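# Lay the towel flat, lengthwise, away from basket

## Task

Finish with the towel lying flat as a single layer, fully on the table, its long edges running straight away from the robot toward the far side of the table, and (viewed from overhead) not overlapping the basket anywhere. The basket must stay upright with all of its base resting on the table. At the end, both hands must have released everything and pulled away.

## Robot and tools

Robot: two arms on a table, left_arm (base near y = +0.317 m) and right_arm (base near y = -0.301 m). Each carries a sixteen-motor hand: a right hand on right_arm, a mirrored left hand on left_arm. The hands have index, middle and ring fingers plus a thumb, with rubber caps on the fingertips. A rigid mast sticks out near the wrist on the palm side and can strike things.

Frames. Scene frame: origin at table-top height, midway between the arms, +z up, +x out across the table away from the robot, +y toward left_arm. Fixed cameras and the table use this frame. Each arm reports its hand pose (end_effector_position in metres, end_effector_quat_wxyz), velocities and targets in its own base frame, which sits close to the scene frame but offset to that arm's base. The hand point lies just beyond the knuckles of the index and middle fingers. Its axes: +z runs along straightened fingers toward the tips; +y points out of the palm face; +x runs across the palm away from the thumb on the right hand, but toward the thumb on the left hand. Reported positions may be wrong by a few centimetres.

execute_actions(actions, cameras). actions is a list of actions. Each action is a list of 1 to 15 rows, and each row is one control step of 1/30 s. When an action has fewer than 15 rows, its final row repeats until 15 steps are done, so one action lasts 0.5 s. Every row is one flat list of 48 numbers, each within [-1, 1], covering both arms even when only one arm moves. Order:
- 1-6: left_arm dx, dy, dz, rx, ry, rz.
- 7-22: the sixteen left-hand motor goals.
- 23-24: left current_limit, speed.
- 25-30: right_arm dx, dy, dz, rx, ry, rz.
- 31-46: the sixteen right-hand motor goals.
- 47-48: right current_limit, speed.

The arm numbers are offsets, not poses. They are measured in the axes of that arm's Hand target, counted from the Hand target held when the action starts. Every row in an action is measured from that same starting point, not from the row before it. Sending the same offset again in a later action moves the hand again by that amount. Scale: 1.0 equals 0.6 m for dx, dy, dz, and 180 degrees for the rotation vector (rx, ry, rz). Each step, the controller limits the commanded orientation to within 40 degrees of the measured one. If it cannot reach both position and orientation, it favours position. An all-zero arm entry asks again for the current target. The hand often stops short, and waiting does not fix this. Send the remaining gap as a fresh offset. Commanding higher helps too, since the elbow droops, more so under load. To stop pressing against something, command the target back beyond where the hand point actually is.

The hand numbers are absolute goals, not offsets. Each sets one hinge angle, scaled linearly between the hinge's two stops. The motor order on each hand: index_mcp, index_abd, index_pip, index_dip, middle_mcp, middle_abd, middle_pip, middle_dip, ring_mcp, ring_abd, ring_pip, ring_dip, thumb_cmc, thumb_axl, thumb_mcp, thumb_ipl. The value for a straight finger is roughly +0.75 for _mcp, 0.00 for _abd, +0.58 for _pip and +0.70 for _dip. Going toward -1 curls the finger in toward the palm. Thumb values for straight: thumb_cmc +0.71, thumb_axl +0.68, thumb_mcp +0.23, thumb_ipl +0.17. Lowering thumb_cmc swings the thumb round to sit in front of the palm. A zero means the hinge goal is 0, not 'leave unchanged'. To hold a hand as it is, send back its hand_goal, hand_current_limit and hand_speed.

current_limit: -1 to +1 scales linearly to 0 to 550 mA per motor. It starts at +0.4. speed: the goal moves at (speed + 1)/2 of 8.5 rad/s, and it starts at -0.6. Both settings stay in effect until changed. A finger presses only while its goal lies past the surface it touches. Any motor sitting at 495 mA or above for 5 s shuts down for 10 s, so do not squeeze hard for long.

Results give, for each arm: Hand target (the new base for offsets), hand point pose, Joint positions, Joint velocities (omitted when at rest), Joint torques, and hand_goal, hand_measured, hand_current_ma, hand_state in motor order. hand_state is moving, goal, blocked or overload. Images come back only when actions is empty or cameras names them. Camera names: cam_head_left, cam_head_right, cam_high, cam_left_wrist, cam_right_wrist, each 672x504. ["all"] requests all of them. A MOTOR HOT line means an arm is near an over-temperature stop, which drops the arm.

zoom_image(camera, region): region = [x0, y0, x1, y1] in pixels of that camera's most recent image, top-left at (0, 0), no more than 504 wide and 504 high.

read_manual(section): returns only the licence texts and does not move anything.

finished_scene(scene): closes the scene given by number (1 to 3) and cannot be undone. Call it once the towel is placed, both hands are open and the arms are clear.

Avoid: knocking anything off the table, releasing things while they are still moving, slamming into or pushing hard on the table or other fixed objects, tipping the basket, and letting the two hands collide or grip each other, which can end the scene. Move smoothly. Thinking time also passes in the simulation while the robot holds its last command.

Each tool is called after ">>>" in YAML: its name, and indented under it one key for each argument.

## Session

>>> execute_actions:
  actions: []

Scene clock: 0.00 s.
left_arm: end_effector_position=(+0.4786, -0.3415, +0.2910) hand_goal=(+0.754, +0.000, +0.576, +0.696, +0.754, +0.000, +0.576, +0.696, +0.754, +0.000, +0.576, +0.696, +0.714, +0.678, +0.226, +0.168) hand_measured=(+0.754, +0.000, +0.576, +0.696, +0.754, +0.000, +0.576, +0.696, +0.754, +0.000, +0.576, +0.696, +0.714, +0.678, +0.226, +0.168) hand_current_ma=(+0, +0, +0, +0, +0, +0, +0, +0, +0, +0, +0, +0, +0, +0, +0, +0) hand_state=(goal, goal, goal, goal, goal, goal, goal, goal, goal, overload, goal, goal, goal, goal, goal, goal) hand_current_limit=0.40 hand_speed=-0.60 end_effector_quat_wxyz=(+0.508, +0.261, +0.786, -0.238) | right_arm: end_effector_position=(+0.3924, -0.1595, +0.1924) hand_goal=(+0.754, +0.000, +0.576, +0.696, +0.754, +0.000, +0.576, +0.696, +0.754, +0.000, +0.576, +0.696, +0.714, +0.678, +0.226, +0.168) hand_measured=(+0.754, +0.000, +0.576, +0.696, +0.754, +0.000, +0.576, +0.696, +0.754, +0.000, +0.576, +0.696, +0.714, +0.678, +0.226, +0.168) hand_current_ma=(+0, +0, +0, +0, +0, +0, +0, +0, +0, +0, +0, +0, +0, +0, +0, +0) hand_state=(goal, goal, goal, goal, goal, goal, goal, goal, goal, goal, goal, goal, goal, goal, goal, goal) hand_current_limit=0.40 hand_speed=-0.60 end_effector_quat_wxyz=(+0.399, +0.894, +0.122, -0.162)
Joint positions: left_arm=[-0.758 1.326 1.058 -0.113 0 -1.688] | right_arm=[0.07 1.648 1.102 -1.396 0.83 1.535]
Joint velocities: within noise
Joint torques (N m): no reading
Heat: left arm: hottest shoulder 24 °C; right arm: hottest waist 23 °C.
Hand target: left_arm +0.4835, -0.3461, +0.3160; +0.526, +0.257, +0.773, -0.246 | right_arm +0.3981, -0.1591, +0.1985; +0.400, +0.896, +0.118, -0.153

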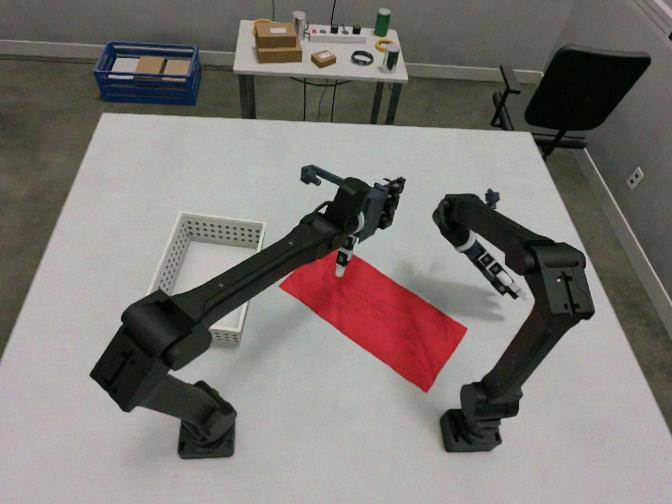

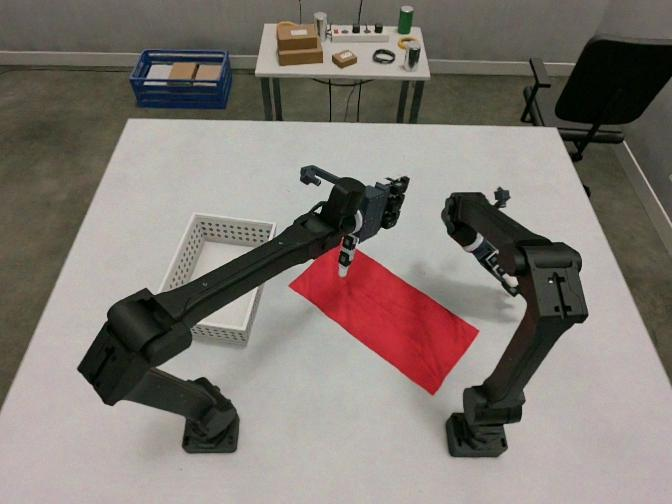

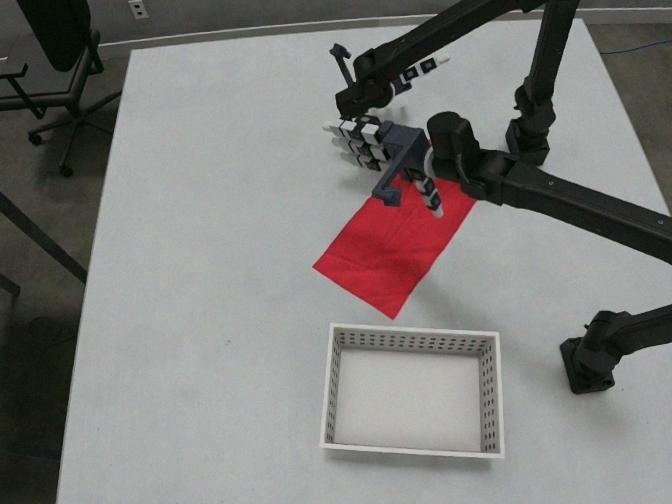

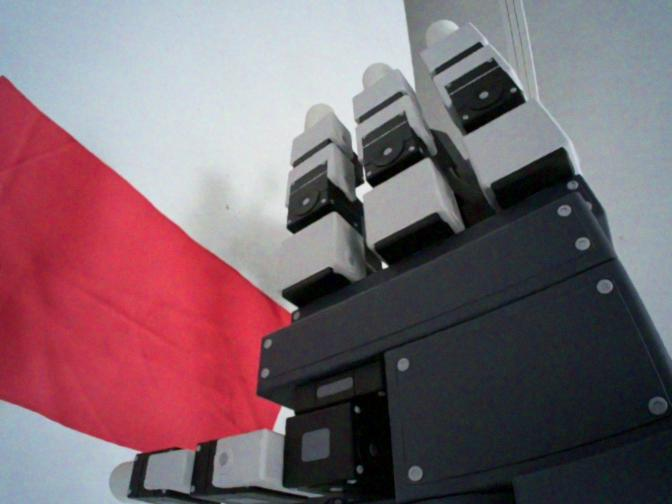

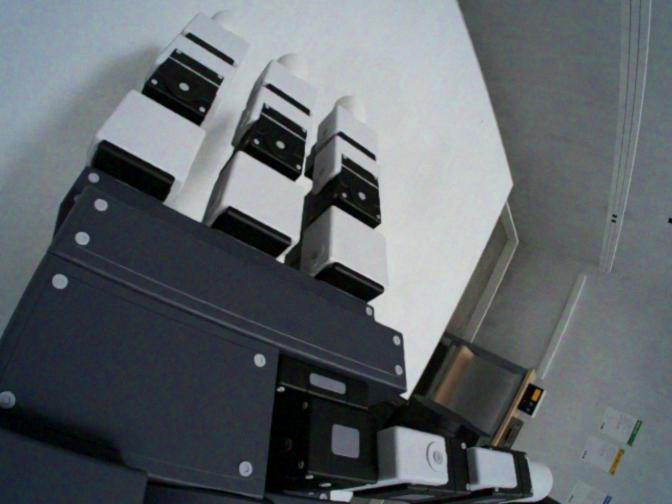

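>>> execute_actions:
  actions:
    - [[-0.003,0.11,-0.028,-0.035,-0.004,-0.012,0.754,0,0.576,0.696,0.754,0,0.576,0.696,0.754,0,0.576,0.696,0.714,0.678,0.226,0.168,0.4,-0.6,0,0,0,0.027,0.04,-0.045,0.74,0.33,0.576,0.696,0.52,0,0.576,0.696,0.74,-0.33,0.576,0.696,0.714,0.678,0.226,0.168,0.4,-0.6],[-0.007,0.239,-0.06,-0.0747,-0.0087,-0.026,0.754,0,0.576,0.696,0.754,0,0.576,0.696,0.754,0,0.576,0.696,0.714,0.678,0.226,0.168,0.4,-0.6,0,0,0,0.0557,0.0794,-0.0913,0.74,0.33,0.576,0.696,0.52,0,0.576,0.696,0.74,-0.33,0.576,0.696,0.714,0.678,0.226,0.168,0.4,-0.6]]
    - [[-0.007,0.239,-0.06,-0.0747,-0.0087,-0.026,0.754,0,0.576,0.696,0.754,0,0.576,0.696,0.754,0,0.576,0.696,0.714,0.678,0.226,0.168,0.4,-0.6,0,0,0,0.0557,0.0794,-0.0913,0.74,0.33,0.576,0.696,0.52,0,0.576,0.696,0.74,-0.33,0.576,0.696,0.714,0.678,0.226,0.168,0.4,-0.6]]
    - [[-0.007,0.239,-0.06,-0.0747,-0.0087,-0.026,0.754,0,0.576,0.696,0.754,0,0.576,0.696,0.754,0,0.576,0.696,0.714,0.678,0.226,0.168,0.4,-0.6,0,0,0,0.0557,0.0794,-0.0913,0.74,0.33,0.576,0.696,0.52,0,0.576,0.696,0.74,-0.33,0.576,0.696,0.714,0.678,0.226,0.168,0.4,-0.6]]
    - [[0,0,0,0,0,0,0.754,0,0.576,0.696,0.754,0,0.576,0.696,0.754,0,0.576,0.696,0.714,0.678,0.226,0.168,0.4,-0.6,0.166,-0.058,0,0,0,0,0.74,0.33,0.576,0.696,0.52,0,0.576,0.696,0.74,-0.33,0.576,0.696,0.714,0.678,0.226,0.168,0.4,-0.6]]
    - [[0,0,0,0,0,0,0.754,0,0.576,0.696,0.754,0,0.576,0.696,0.754,0,0.576,0.696,0.714,0.678,0.226,0.168,0.4,-0.6,0.166,-0.058,0,0,0,0,0.74,0.33,0.576,0.696,0.52,0,0.576,0.696,0.74,-0.33,0.576,0.696,0.714,0.678,0.226,0.168,0.4,-0.6]]
    - [[0,0,0,0,0,0,0.754,0,0.576,0.696,0.754,0,0.576,0.696,0.754,0,0.576,0.696,0.714,0.678,0.226,0.168,0.4,-0.6,0.166,-0.058,0,0,0,0,0.74,0.33,0.576,0.696,0.52,0,0.576,0.696,0.74,-0.33,0.576,0.696,0.714,0.678,0.226,0.168,0.4,-0.6]]
    - [[0,0,0,0,0,0,0.754,0,0.576,0.696,0.754,0,0.576,0.696,0.754,0,0.576,0.696,0.714,0.678,0.226,0.168,0.4,-0.6,0,0,0.1,0,0,0,0.74,0.33,0.576,0.696,0.52,0,0.576,0.696,0.74,-0.33,0.576,0.696,0.714,0.678,0.226,0.168,0.4,-0.6]]
  cameras: ["cam_head_left","cam_high"]

>>> zoom_image:
  camera: "cam_head_left"
  region: [260, 200, 490, 410]

Scene clock: 98.37 s.
left_arm: end_effector_position=(+0.5793, +0.0731, +0.2916) hand_goal=(+0.754, +0.000, +0.576, +0.696, +0.754, +0.000, +0.576, +0.696, +0.754, +0.000, +0.576, +0.696, +0.714, +0.678, +0.226, +0.168) hand_measured=(+0.752, +0.002, +0.576, +0.696, +0.752, +0.002, +0.576, +0.696, +0.752, +0.190, +0.576, +0.696, +0.712, +0.678, +0.226, +0.168) hand_current_ma=(-4, +3, +1, +0, -4, +4, +1, +0, -5, +0, +0, +0, -4, -1, +0, +0) hand_state=(goal, goal, goal, goal, goal, goal, goal, goal, goal, overload, goal, goal, goal, goal, goal, goal) hand_current_limit=0.40 hand_speed=-0.60 end_effector_quat_wxyz=(+0.560, -0.043, +0.827, -0.036) | right_arm: end_effector_position=(+0.4095, +0.1594, +0.1364) hand_goal=(+0.740, +0.330, +0.576, +0.696, +0.520, +0.000, +0.576, +0.696, +0.740, -0.330, +0.576, +0.696, +0.714, +0.678, +0.226, +0.168) hand_measured=(+0.738, +0.330, +0.574, +0.696, +0.522, +0.000, +0.576, +0.696, +0.738, -0.328, +0.576, +0.696, +0.712, +0.678, +0.222, +0.168) hand_current_ma=(+0, +0, +0, +0, +0, +0, +0, +0, +0, +1, +0, +0, -1, +0, -2, +0) hand_state=(goal, goal, goal, goal, goal, goal, goal, goal, goal, goal, goal, goal, goal, goal, goal, goal) hand_current_limit=0.40 hand_speed=-0.60 end_effector_quat_wxyz=(-0.001, +0.822, +0.569, -0.007)
Joint positions: left_arm=[-0.015 1.315 1.049 -0.113 -0.002 -1.688] | right_arm=[0.558 1.447 1.099 -1.237 -0.001 0.918]
Joint torques (N m): left_arm=[0.56 -10.7 12.6 2.54 0.07 0.06] | right_arm=[-0.73 -11.69 9.16 0.75 0.2 0.15]
Heat: left arm: hottest elbow 37 °C; right arm: hottest elbow 26 °C.
Hand target: left_arm +0.5901, +0.0751, +0.3157; +0.579, -0.044, +0.813, -0.036 | right_arm +0.4139, +0.1570, +0.1382; +0.000, +0.830, +0.558, +0.000
Off the commanded pose: left_arm 0.026 m, 3 deg | right_arm 0.005 m, 2 deg.
Images, in order (width x height): cam_head_left 672x504, cam_high 672x504.

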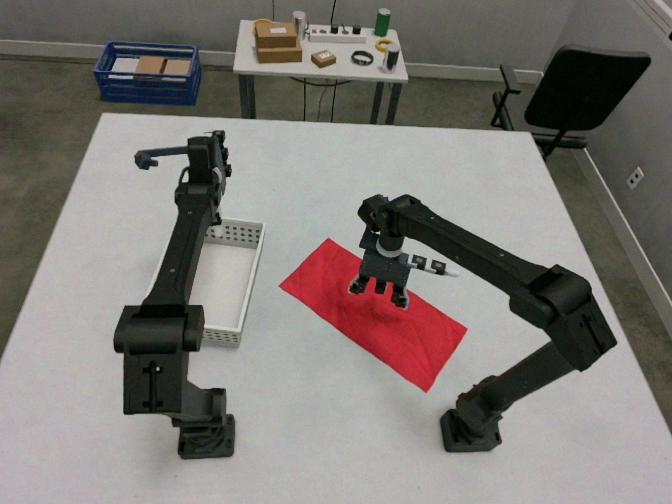

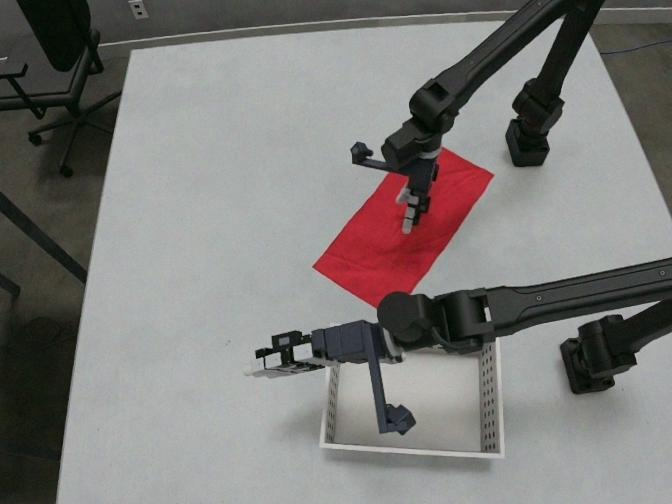

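Scaled by 2.191 from the camera's 672x504 image, which has a finer 960x720 frame.

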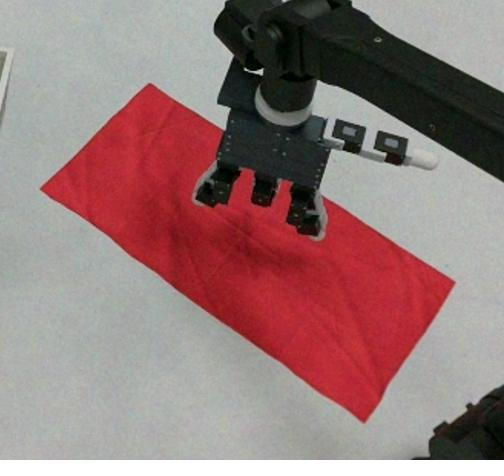

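>>> execute_actions:
  actions:
    - [[0,0,0,0,0,0,0.754,0,0.576,0.696,0.754,0,0.576,0.696,0.754,0,0.576,0.696,0.714,0.678,0.226,0.168,0.4,-0.6,0.01,0,0.08,0,0,0,0.74,0.33,0.576,0.696,0.52,0,0.576,0.696,0.74,-0.33,0.576,0.696,0.714,0.678,0.226,0.168,0.4,-0.6]]
    - [[0,0,0,0,0,0,0.754,0,0.576,0.696,0.754,0,0.576,0.696,0.754,0,0.576,0.696,0.714,0.678,0.226,0.168,0.4,-0.6,0,0,0.058,0,0,0,0.74,0.33,0.576,0.696,0.52,0,0.576,0.696,0.74,-0.33,0.576,0.696,0.714,0.678,0.226,0.168,0.4,-0.6]]
    - [[0,0,0,0,0,0,0.754,0,0.576,0.696,0.754,0,0.576,0.696,0.754,0,0.576,0.696,0.714,0.678,0.226,0.168,0.4,-0.6,-0.009,-0.0037,0,0,0,0.0278,0.74,0.33,0.576,0.696,0.52,0,0.576,0.696,0.74,-0.33,0.576,0.696,0.714,0.678,0.226,0.168,0.4,-0.6],[0,0,0,0,0,0,0.754,0,0.576,0.696,0.754,0,0.576,0.696,0.754,0,0.576,0.696,0.714,0.678,0.226,0.168,0.4,-0.6,-0.0174,-0.0082,0,0,0,0.0556,0.74,0.33,0.576,0.696,0.52,0,0.576,0.696,0.74,-0.33,0.576,0.696,0.714,0.678,0.226,0.168,0.4,-0.6]]
    - [[0,0,0,0,0,0,0.754,0,0.576,0.696,0.754,0,0.576,0.696,0.754,0,0.576,0.696,0.714,0.678,0.226,0.168,0.4,-0.6,-0.009,-0.0037,0,0,0,0.0278,0.74,0.33,0.576,0.696,0.52,0,0.576,0.696,0.74,-0.33,0.576,0.696,0.714,0.678,0.226,0.168,0.4,-0.6],[0,0,0,0,0,0,0.754,0,0.576,0.696,0.754,0,0.576,0.696,0.754,0,0.576,0.696,0.714,0.678,0.226,0.168,0.4,-0.6,-0.0174,-0.0082,0,0,0,0.0556,0.74,0.33,0.576,0.696,0.52,0,0.576,0.696,0.74,-0.33,0.576,0.696,0.714,0.678,0.226,0.168,0.4,-0.6]]
    - [[0,0,0,0,0,0,0.754,0,0.576,0.696,0.754,0,0.576,0.696,0.754,0,0.576,0.696,0.714,0.678,0.226,0.168,0.4,-0.6,-0.009,-0.0037,0,0,0,0.0278,0.74,0.33,0.576,0.696,0.52,0,0.576,0.696,0.74,-0.33,0.576,0.696,0.714,0.678,0.226,0.168,0.4,-0.6],[0,0,0,0,0,0,0.754,0,0.576,0.696,0.754,0,0.576,0.696,0.754,0,0.576,0.696,0.714,0.678,0.226,0.168,0.4,-0.6,-0.0174,-0.0082,0,0,0,0.0556,0.74,0.33,0.576,0.696,0.52,0,0.576,0.696,0.74,-0.33,0.576,0.696,0.714,0.678,0.226,0.168,0.4,-0.6]]
    - [[0,0,0,0,0,0,0.754,0,0.576,0.696,0.754,0,0.576,0.696,0.754,0,0.576,0.696,0.714,0.678,0.226,0.168,0.4,-0.6,-0.009,-0.0037,0,0,0,0.0278,0.74,0.33,0.576,0.696,0.52,0,0.576,0.696,0.74,-0.33,0.576,0.696,0.714,0.678,0.226,0.168,0.4,-0.6],[0,0,0,0,0,0,0.754,0,0.576,0.696,0.754,0,0.576,0.696,0.754,0,0.576,0.696,0.714,0.678,0.226,0.168,0.4,-0.6,-0.0174,-0.0082,0,0,0,0.0556,0.74,0.33,0.576,0.696,0.52,0,0.576,0.696,0.74,-0.33,0.576,0.696,0.714,0.678,0.226,0.168,0.4,-0.6]]
    - [[0,0,0,0,0,0,0.754,0,0.576,0.696,0.754,0,0.576,0.696,0.754,0,0.576,0.696,0.714,0.678,0.226,0.168,0.4,-0.6,-0.009,-0.0037,0,0,0,0.0278,0.74,0.33,0.576,0.696,0.52,0,0.576,0.696,0.74,-0.33,0.576,0.696,0.714,0.678,0.226,0.168,0.4,-0.6],[0,0,0,0,0,0,0.754,0,0.576,0.696,0.754,0,0.576,0.696,0.754,0,0.576,0.696,0.714,0.678,0.226,0.168,0.4,-0.6,-0.0174,-0.0082,0,0,0,0.0556,0.74,0.33,0.576,0.696,0.52,0,0.576,0.696,0.74,-0.33,0.576,0.696,0.714,0.678,0.226,0.168,0.4,-0.6]]
  cameras: ["cam_head_left","cam_high"]

>>> zoom_image:
  camera: "cam_head_left"
  region: [260, 200, 490, 410]

Scene clock: 159.07 s.
left_arm: end_effector_position=(+0.5793, +0.0731, +0.2916) hand_goal=(+0.754, +0.000, +0.576, +0.696, +0.754, +0.000, +0.576, +0.696, +0.754, +0.000, +0.576, +0.696, +0.714, +0.678, +0.226, +0.168) hand_measured=(+0.752, +0.002, +0.576, +0.696, +0.752, +0.002, +0.576, +0.696, +0.752, +0.190, +0.576, +0.696, +0.712, +0.678, +0.226, +0.168) hand_current_ma=(-4, +3, +1, +0, -4, +4, +1, +0, -5, +0, +0, +0, -4, -1, +0, +0) hand_state=(goal, goal, goal, goal, goal, goal, goal, goal, goal, overload, goal, goal, goal, goal, goal, goal) hand_current_limit=0.40 hand_speed=-0.60 end_effector_quat_wxyz=(+0.560, -0.043, +0.827, -0.036) | right_arm: end_effector_position=(+0.3716, +0.1359, +0.0763) hand_goal=(+0.740, +0.330, +0.576, +0.696, +0.520, +0.000, +0.576, +0.696, +0.740, -0.330, +0.576, +0.696, +0.714, +0.678, +0.226, +0.168) hand_measured=(+0.654, +0.352, +0.514, +0.660, +0.512, +0.000, +0.570, +0.694, +0.764, -0.328, +0.588, +0.702, +0.712, +0.678, +0.222, +0.168) hand_current_ma=(-207, +19, -116, -47, -5, +0, -3, -1, +28, +0, +9, +3, -1, +0, -3, +0) hand_state=(blocked, blocked, blocked, blocked, goal, goal, goal, goal, blocked, goal, goal, goal, goal, goal, goal, goal) hand_current_limit=0.40 hand_speed=-0.60 end_effector_quat_wxyz=(-0.001, +0.984, +0.174, +0.027)
Joint positions: left_arm=[-0.015 1.315 1.049 -0.113 -0.002 -1.688] | right_arm=[0.56 1.548 1.038 -1.01 0.019 1.781]
Joint torques (N m): left_arm=[1.08 -10.52 12.9 2.55 0.05 -0.02] | right_arm=[0.67 -7.59 8.53 0.44 -0.62 0.38]
Heat: left arm: hottest elbow 46 °C; right arm: hottest elbow 28 °C.
Hand target: left_arm +0.5901, +0.0751, +0.3157; +0.579, -0.044, +0.813, -0.036 | right_arm +0.3644, +0.1409, +0.0554; +0.001, +0.988, +0.155, +0.000
Off the commanded pose: left_arm 0.026 m, 3 deg | right_arm 0.023 m, 4 deg.
Images, in order (width x height): cam_head_left 672x504, cam_high 672x504.

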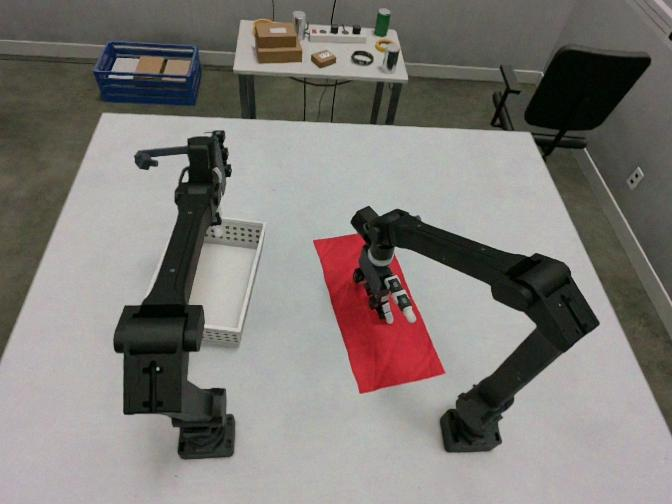

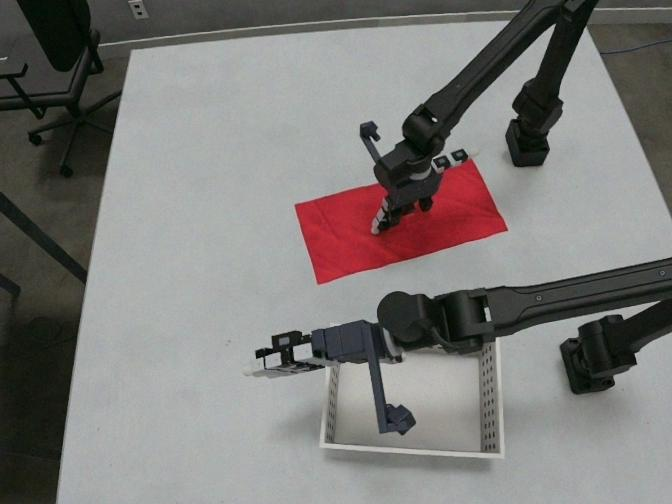

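Scaled by 2.191 from the camera's 672x504 image, which has a finer 960x720 frame.

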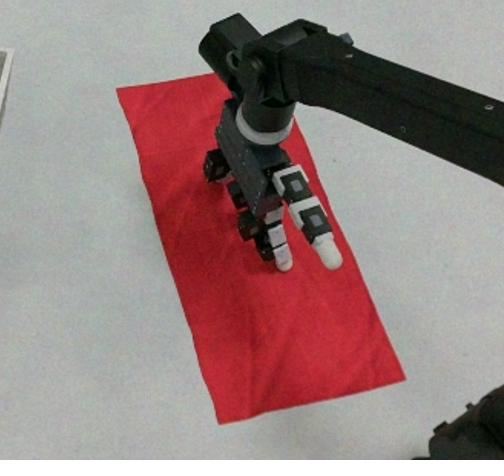

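>>> execute_actions:
  actions:
    - [[0,0,0,0,0,0,0.754,0,0.576,0.696,0.754,0,0.576,0.696,0.754,0,0.576,0.696,0.714,0.678,0.226,0.168,0.4,-0.6,-0.009,-0.0037,0,0,0,0.0278,0.74,0.33,0.576,0.696,0.52,0,0.576,0.696,0.74,-0.33,0.576,0.696,0.714,0.678,0.226,0.168,0.4,-0.6],[0,0,0,0,0,0,0.754,0,0.576,0.696,0.754,0,0.576,0.696,0.754,0,0.576,0.696,0.714,0.678,0.226,0.168,0.4,-0.6,-0.0174,-0.0082,0,0,0,0.0556,0.74,0.33,0.576,0.696,0.52,0,0.576,0.696,0.74,-0.33,0.576,0.696,0.714,0.678,0.226,0.168,0.4,-0.6]]
    - [[0,0,0,0,0,0,0.754,0,0.576,0.696,0.754,0,0.576,0.696,0.754,0,0.576,0.696,0.714,0.678,0.226,0.168,0.4,-0.6,-0.0045,-0.002,0,0,0,0.014,0.74,0.33,0.576,0.696,0.52,0,0.576,0.696,0.74,-0.33,0.576,0.696,0.714,0.678,0.226,0.168,0.4,-0.6]]
  cameras: ["cam_head_left"]

>>> zoom_image:
  camera: "cam_head_left"
  region: [260, 200, 490, 410]

Scene clock: 181.10 s.
left_arm: end_effector_position=(+0.5793, +0.0731, +0.2916) hand_goal=(+0.754, +0.000, +0.576, +0.696, +0.754, +0.000, +0.576, +0.696, +0.754, +0.000, +0.576, +0.696, +0.714, +0.678, +0.226, +0.168) hand_measured=(+0.752, +0.002, +0.576, +0.696, +0.752, +0.002, +0.576, +0.696, +0.752, +0.190, +0.576, +0.696, +0.712, +0.678, +0.226, +0.168) hand_current_ma=(-4, +3, +1, +0, -4, +4, +1, +0, -5, +0, +0, +0, -4, -1, +0, +0) hand_state=(goal, goal, goal, goal, goal, goal, goal, goal, goal, overload, goal, goal, goal, goal, goal, goal) hand_current_limit=0.40 hand_speed=-0.60 end_effector_quat_wxyz=(+0.560, -0.043, +0.827, -0.036) | right_arm: end_effector_position=(+0.3562, +0.1382, +0.0756) hand_goal=(+0.740, +0.330, +0.576, +0.696, +0.520, +0.000, +0.576, +0.696, +0.740, -0.330, +0.576, +0.696, +0.714, +0.678, +0.226, +0.168) hand_measured=(+0.648, +0.352, +0.508, +0.658, +0.508, -0.002, +0.568, +0.692, +0.764, -0.326, +0.588, +0.702, +0.712, +0.678, +0.222, +0.168) hand_current_ma=(-234, +19, -132, -54, -8, +0, -4, -1, +26, +1, +9, +3, -1, +0, -3, +0) hand_state=(blocked, blocked, blocked, blocked, goal, goal, goal, goal, blocked, goal, goal, goal, goal, goal, goal, goal) hand_current_limit=0.40 hand_speed=-0.60 end_effector_quat_wxyz=(-0.003, +0.997, +0.067, +0.026)
Joint positions: left_arm=[-0.015 1.315 1.049 -0.113 -0.002 -1.688] | right_arm=[0.56 1.559 1.051 -1.014 0.019 1.995]
Joint torques (N m): left_arm=[1.44 -10.58 12.86 2.41 0.08 0.02] | right_arm=[0.44 -7.94 8.68 0.54 -0.68 0.41]
Heat: left arm: hottest elbow 47 °C; right arm: hottest elbow 28 °C.
Hand target: left_arm +0.5901, +0.0751, +0.3157; +0.579, -0.044, +0.813, -0.036 | right_arm +0.3502, +0.1433, +0.0555; +0.000, +0.999, +0.047, +0.000
Off the commanded pose: left_arm 0.026 m, 3 deg | right_arm 0.022 m, 4 deg.
Images, in order (width x height): cam_head_left 672x504.

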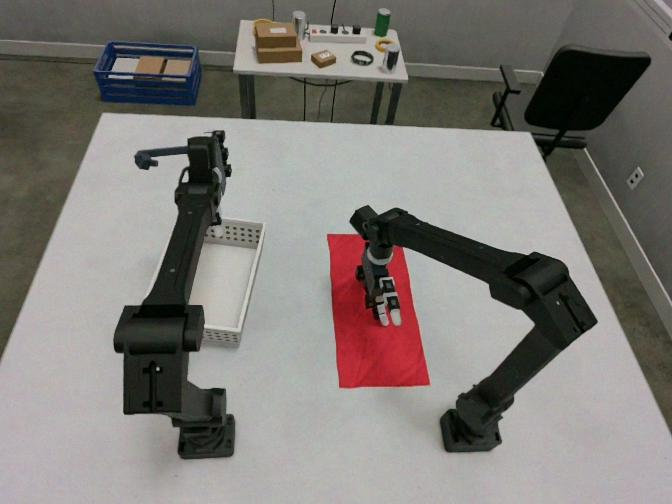

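Scaled by 2.191 from the camera's 672x504 image, which has a finer 960x720 frame.

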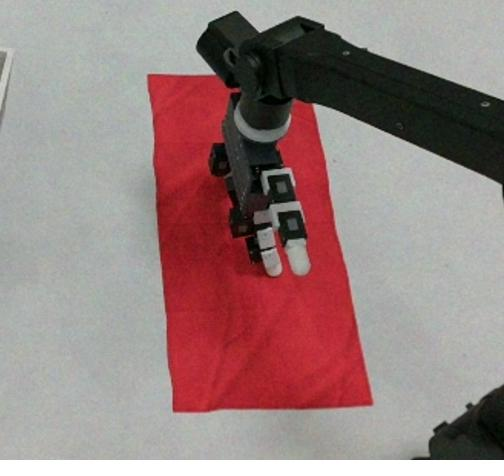

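>>> execute_actions:
  actions:
    - [[0,0,0,0,0,0,0.754,0,0.576,0.696,0.754,0,0.576,0.696,0.754,0,0.576,0.696,0.714,0.678,0.226,0.168,0.4,-0.6,-0.003,-0.0012,0,0,0,0.0085,0.74,0.33,0.576,0.696,0.52,0,0.576,0.696,0.74,-0.33,0.576,0.696,0.714,0.678,0.226,0.168,0.4,-0.6]]
    - [[0,0,0,0,0,0,0.754,0,0.576,0.696,0.754,0,0.576,0.696,0.754,0,0.576,0.696,0.714,0.678,0.226,0.168,0.4,-0.6,0.0094,0.009,-0.03,0,0,-0.0145,0.648,0.352,0.508,0.658,0.508,-0.002,0.568,0.692,0.764,-0.326,0.588,0.702,0.714,0.678,0.226,0.168,0.4,-0.6]]
    - [[0,0,0,0,0,0,0.754,0,0.576,0.696,0.754,0,0.576,0.696,0.754,0,0.576,0.696,0.714,0.678,0.226,0.168,0.4,-0.6,0,0,-0.1,0,0,0,0.648,0.352,0.508,0.658,0.508,-0.002,0.568,0.692,0.764,-0.326,0.588,0.702,0.714,0.678,0.226,0.168,0.4,-0.6]]
    - [[0,0,0,0,0,0,0.754,0,0.576,0.696,0.754,0,0.576,0.696,0.754,0,0.576,0.696,0.714,0.678,0.226,0.168,0.4,-0.6,-0.01,0.1,-0.13,0,0,0,0.754,0,0.576,0.696,0.754,0,0.576,0.696,0.754,0,0.576,0.696,0.714,0.678,0.226,0.168,0.4,-0.6]]
    - [[0,0,0,0,0,0,0.754,0,0.576,0.696,0.754,0,0.576,0.696,0.754,0,0.576,0.696,0.714,0.678,0.226,0.168,0.4,-0.6,-0.02,0.22,-0.04,0,0,0,0.754,0,0.576,0.696,0.754,0,0.576,0.696,0.754,0,0.576,0.696,0.714,0.678,0.226,0.168,0.4,-0.6]]
    - [[0,0,0,0,0,0,0.754,0,0.576,0.696,0.754,0,0.576,0.696,0.754,0,0.576,0.696,0.714,0.678,0.226,0.168,0.4,-0.6,-0.01,0.16,0,0,0,0,0.754,0,0.576,0.696,0.754,0,0.576,0.696,0.754,0,0.576,0.696,0.714,0.678,0.226,0.168,0.4,-0.6]]
  cameras: ["cam_head_left","cam_high"]

>>> zoom_image:
  camera: "cam_head_left"
  region: [260, 200, 490, 410]

Scene clock: 201.83 s.
left_arm: end_effector_position=(+0.5793, +0.0731, +0.2916) hand_goal=(+0.754, +0.000, +0.576, +0.696, +0.754, +0.000, +0.576, +0.696, +0.754, +0.000, +0.576, +0.696, +0.714, +0.678, +0.226, +0.168) hand_measured=(+0.752, +0.002, +0.576, +0.696, +0.752, +0.002, +0.576, +0.696, +0.752, +0.190, +0.576, +0.696, +0.712, +0.678, +0.226, +0.168) hand_current_ma=(-4, +3, +1, +0, -4, +4, +1, +0, -5, +0, +0, +0, -4, -1, +0, +0) hand_state=(goal, goal, goal, goal, goal, goal, goal, goal, goal, overload, goal, goal, goal, goal, goal, goal) hand_current_limit=0.40 hand_speed=-0.60 end_effector_quat_wxyz=(+0.560, -0.043, +0.827, -0.036) | right_arm: end_effector_position=(+0.3448, -0.1504, +0.2227) hand_goal=(+0.754, +0.000, +0.576, +0.696, +0.754, +0.000, +0.576, +0.696, +0.754, +0.000, +0.576, +0.696, +0.714, +0.678, +0.226, +0.168) hand_measured=(+0.752, +0.002, +0.576, +0.694, +0.752, -0.002, +0.576, +0.694, +0.750, -0.002, +0.576, +0.698, +0.714, +0.678, +0.220, +0.168) hand_current_ma=(-1, +0, +0, -1, -1, +0, +0, -1, -1, -1, +0, +1, +0, +0, -5, +0) hand_state=(goal, goal, goal, goal, goal, goal, goal, goal, goal, goal, goal, goal, goal, goal, goal, goal) hand_current_limit=0.40 hand_speed=-0.60 end_effector_quat_wxyz=(-0.001, +0.999, +0.042, -0.012)
Joint positions: left_arm=[-0.015 1.315 1.049 -0.113 -0.002 -1.688] | right_arm=[-0.173 1.317 1.201 -1.479 0.003 1.313]
Joint torques (N m): left_arm=[0.56 -10.75 12.6 2.63 0.04 0.05] | right_arm=[0.79 -8.41 13.38 -0.05 0.03 -0.14]
Heat: left arm: hottest elbow 48 °C; right arm: hottest elbow 27 °C.
Hand target: left_arm +0.5901, +0.0751, +0.3157; +0.579, -0.044, +0.813, -0.036 | right_arm +0.3626, -0.1501, +0.2358; +0.001, +0.998, +0.056, +0.000
Off the commanded pose: left_arm 0.026 m, 3 deg | right_arm 0.022 m, 2 deg.
Images, in order (width x height): cam_head_left 672x504, cam_high 672x504.

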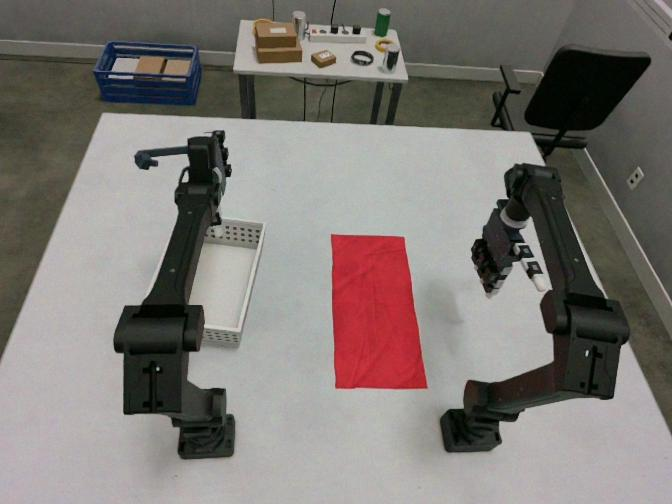

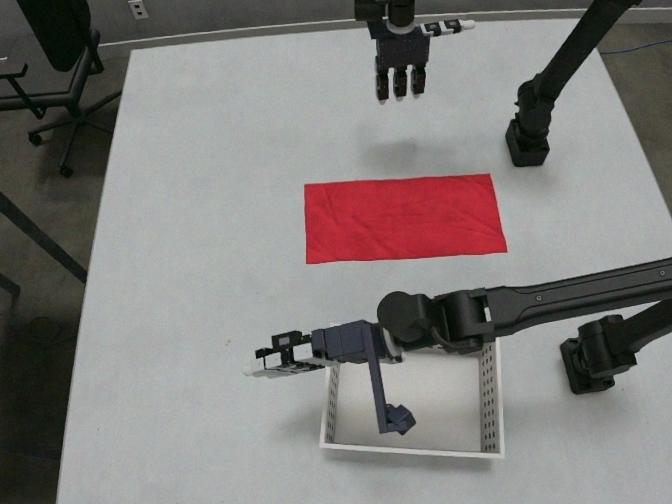

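Scaled by 2.191 from the camera's 672x504 image, which has a finer 960x720 frame.

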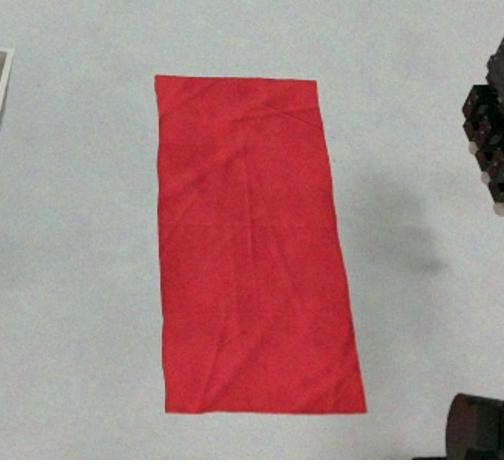

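>>> finished_scene:
  scene: 3

The scene is finished: the task was done.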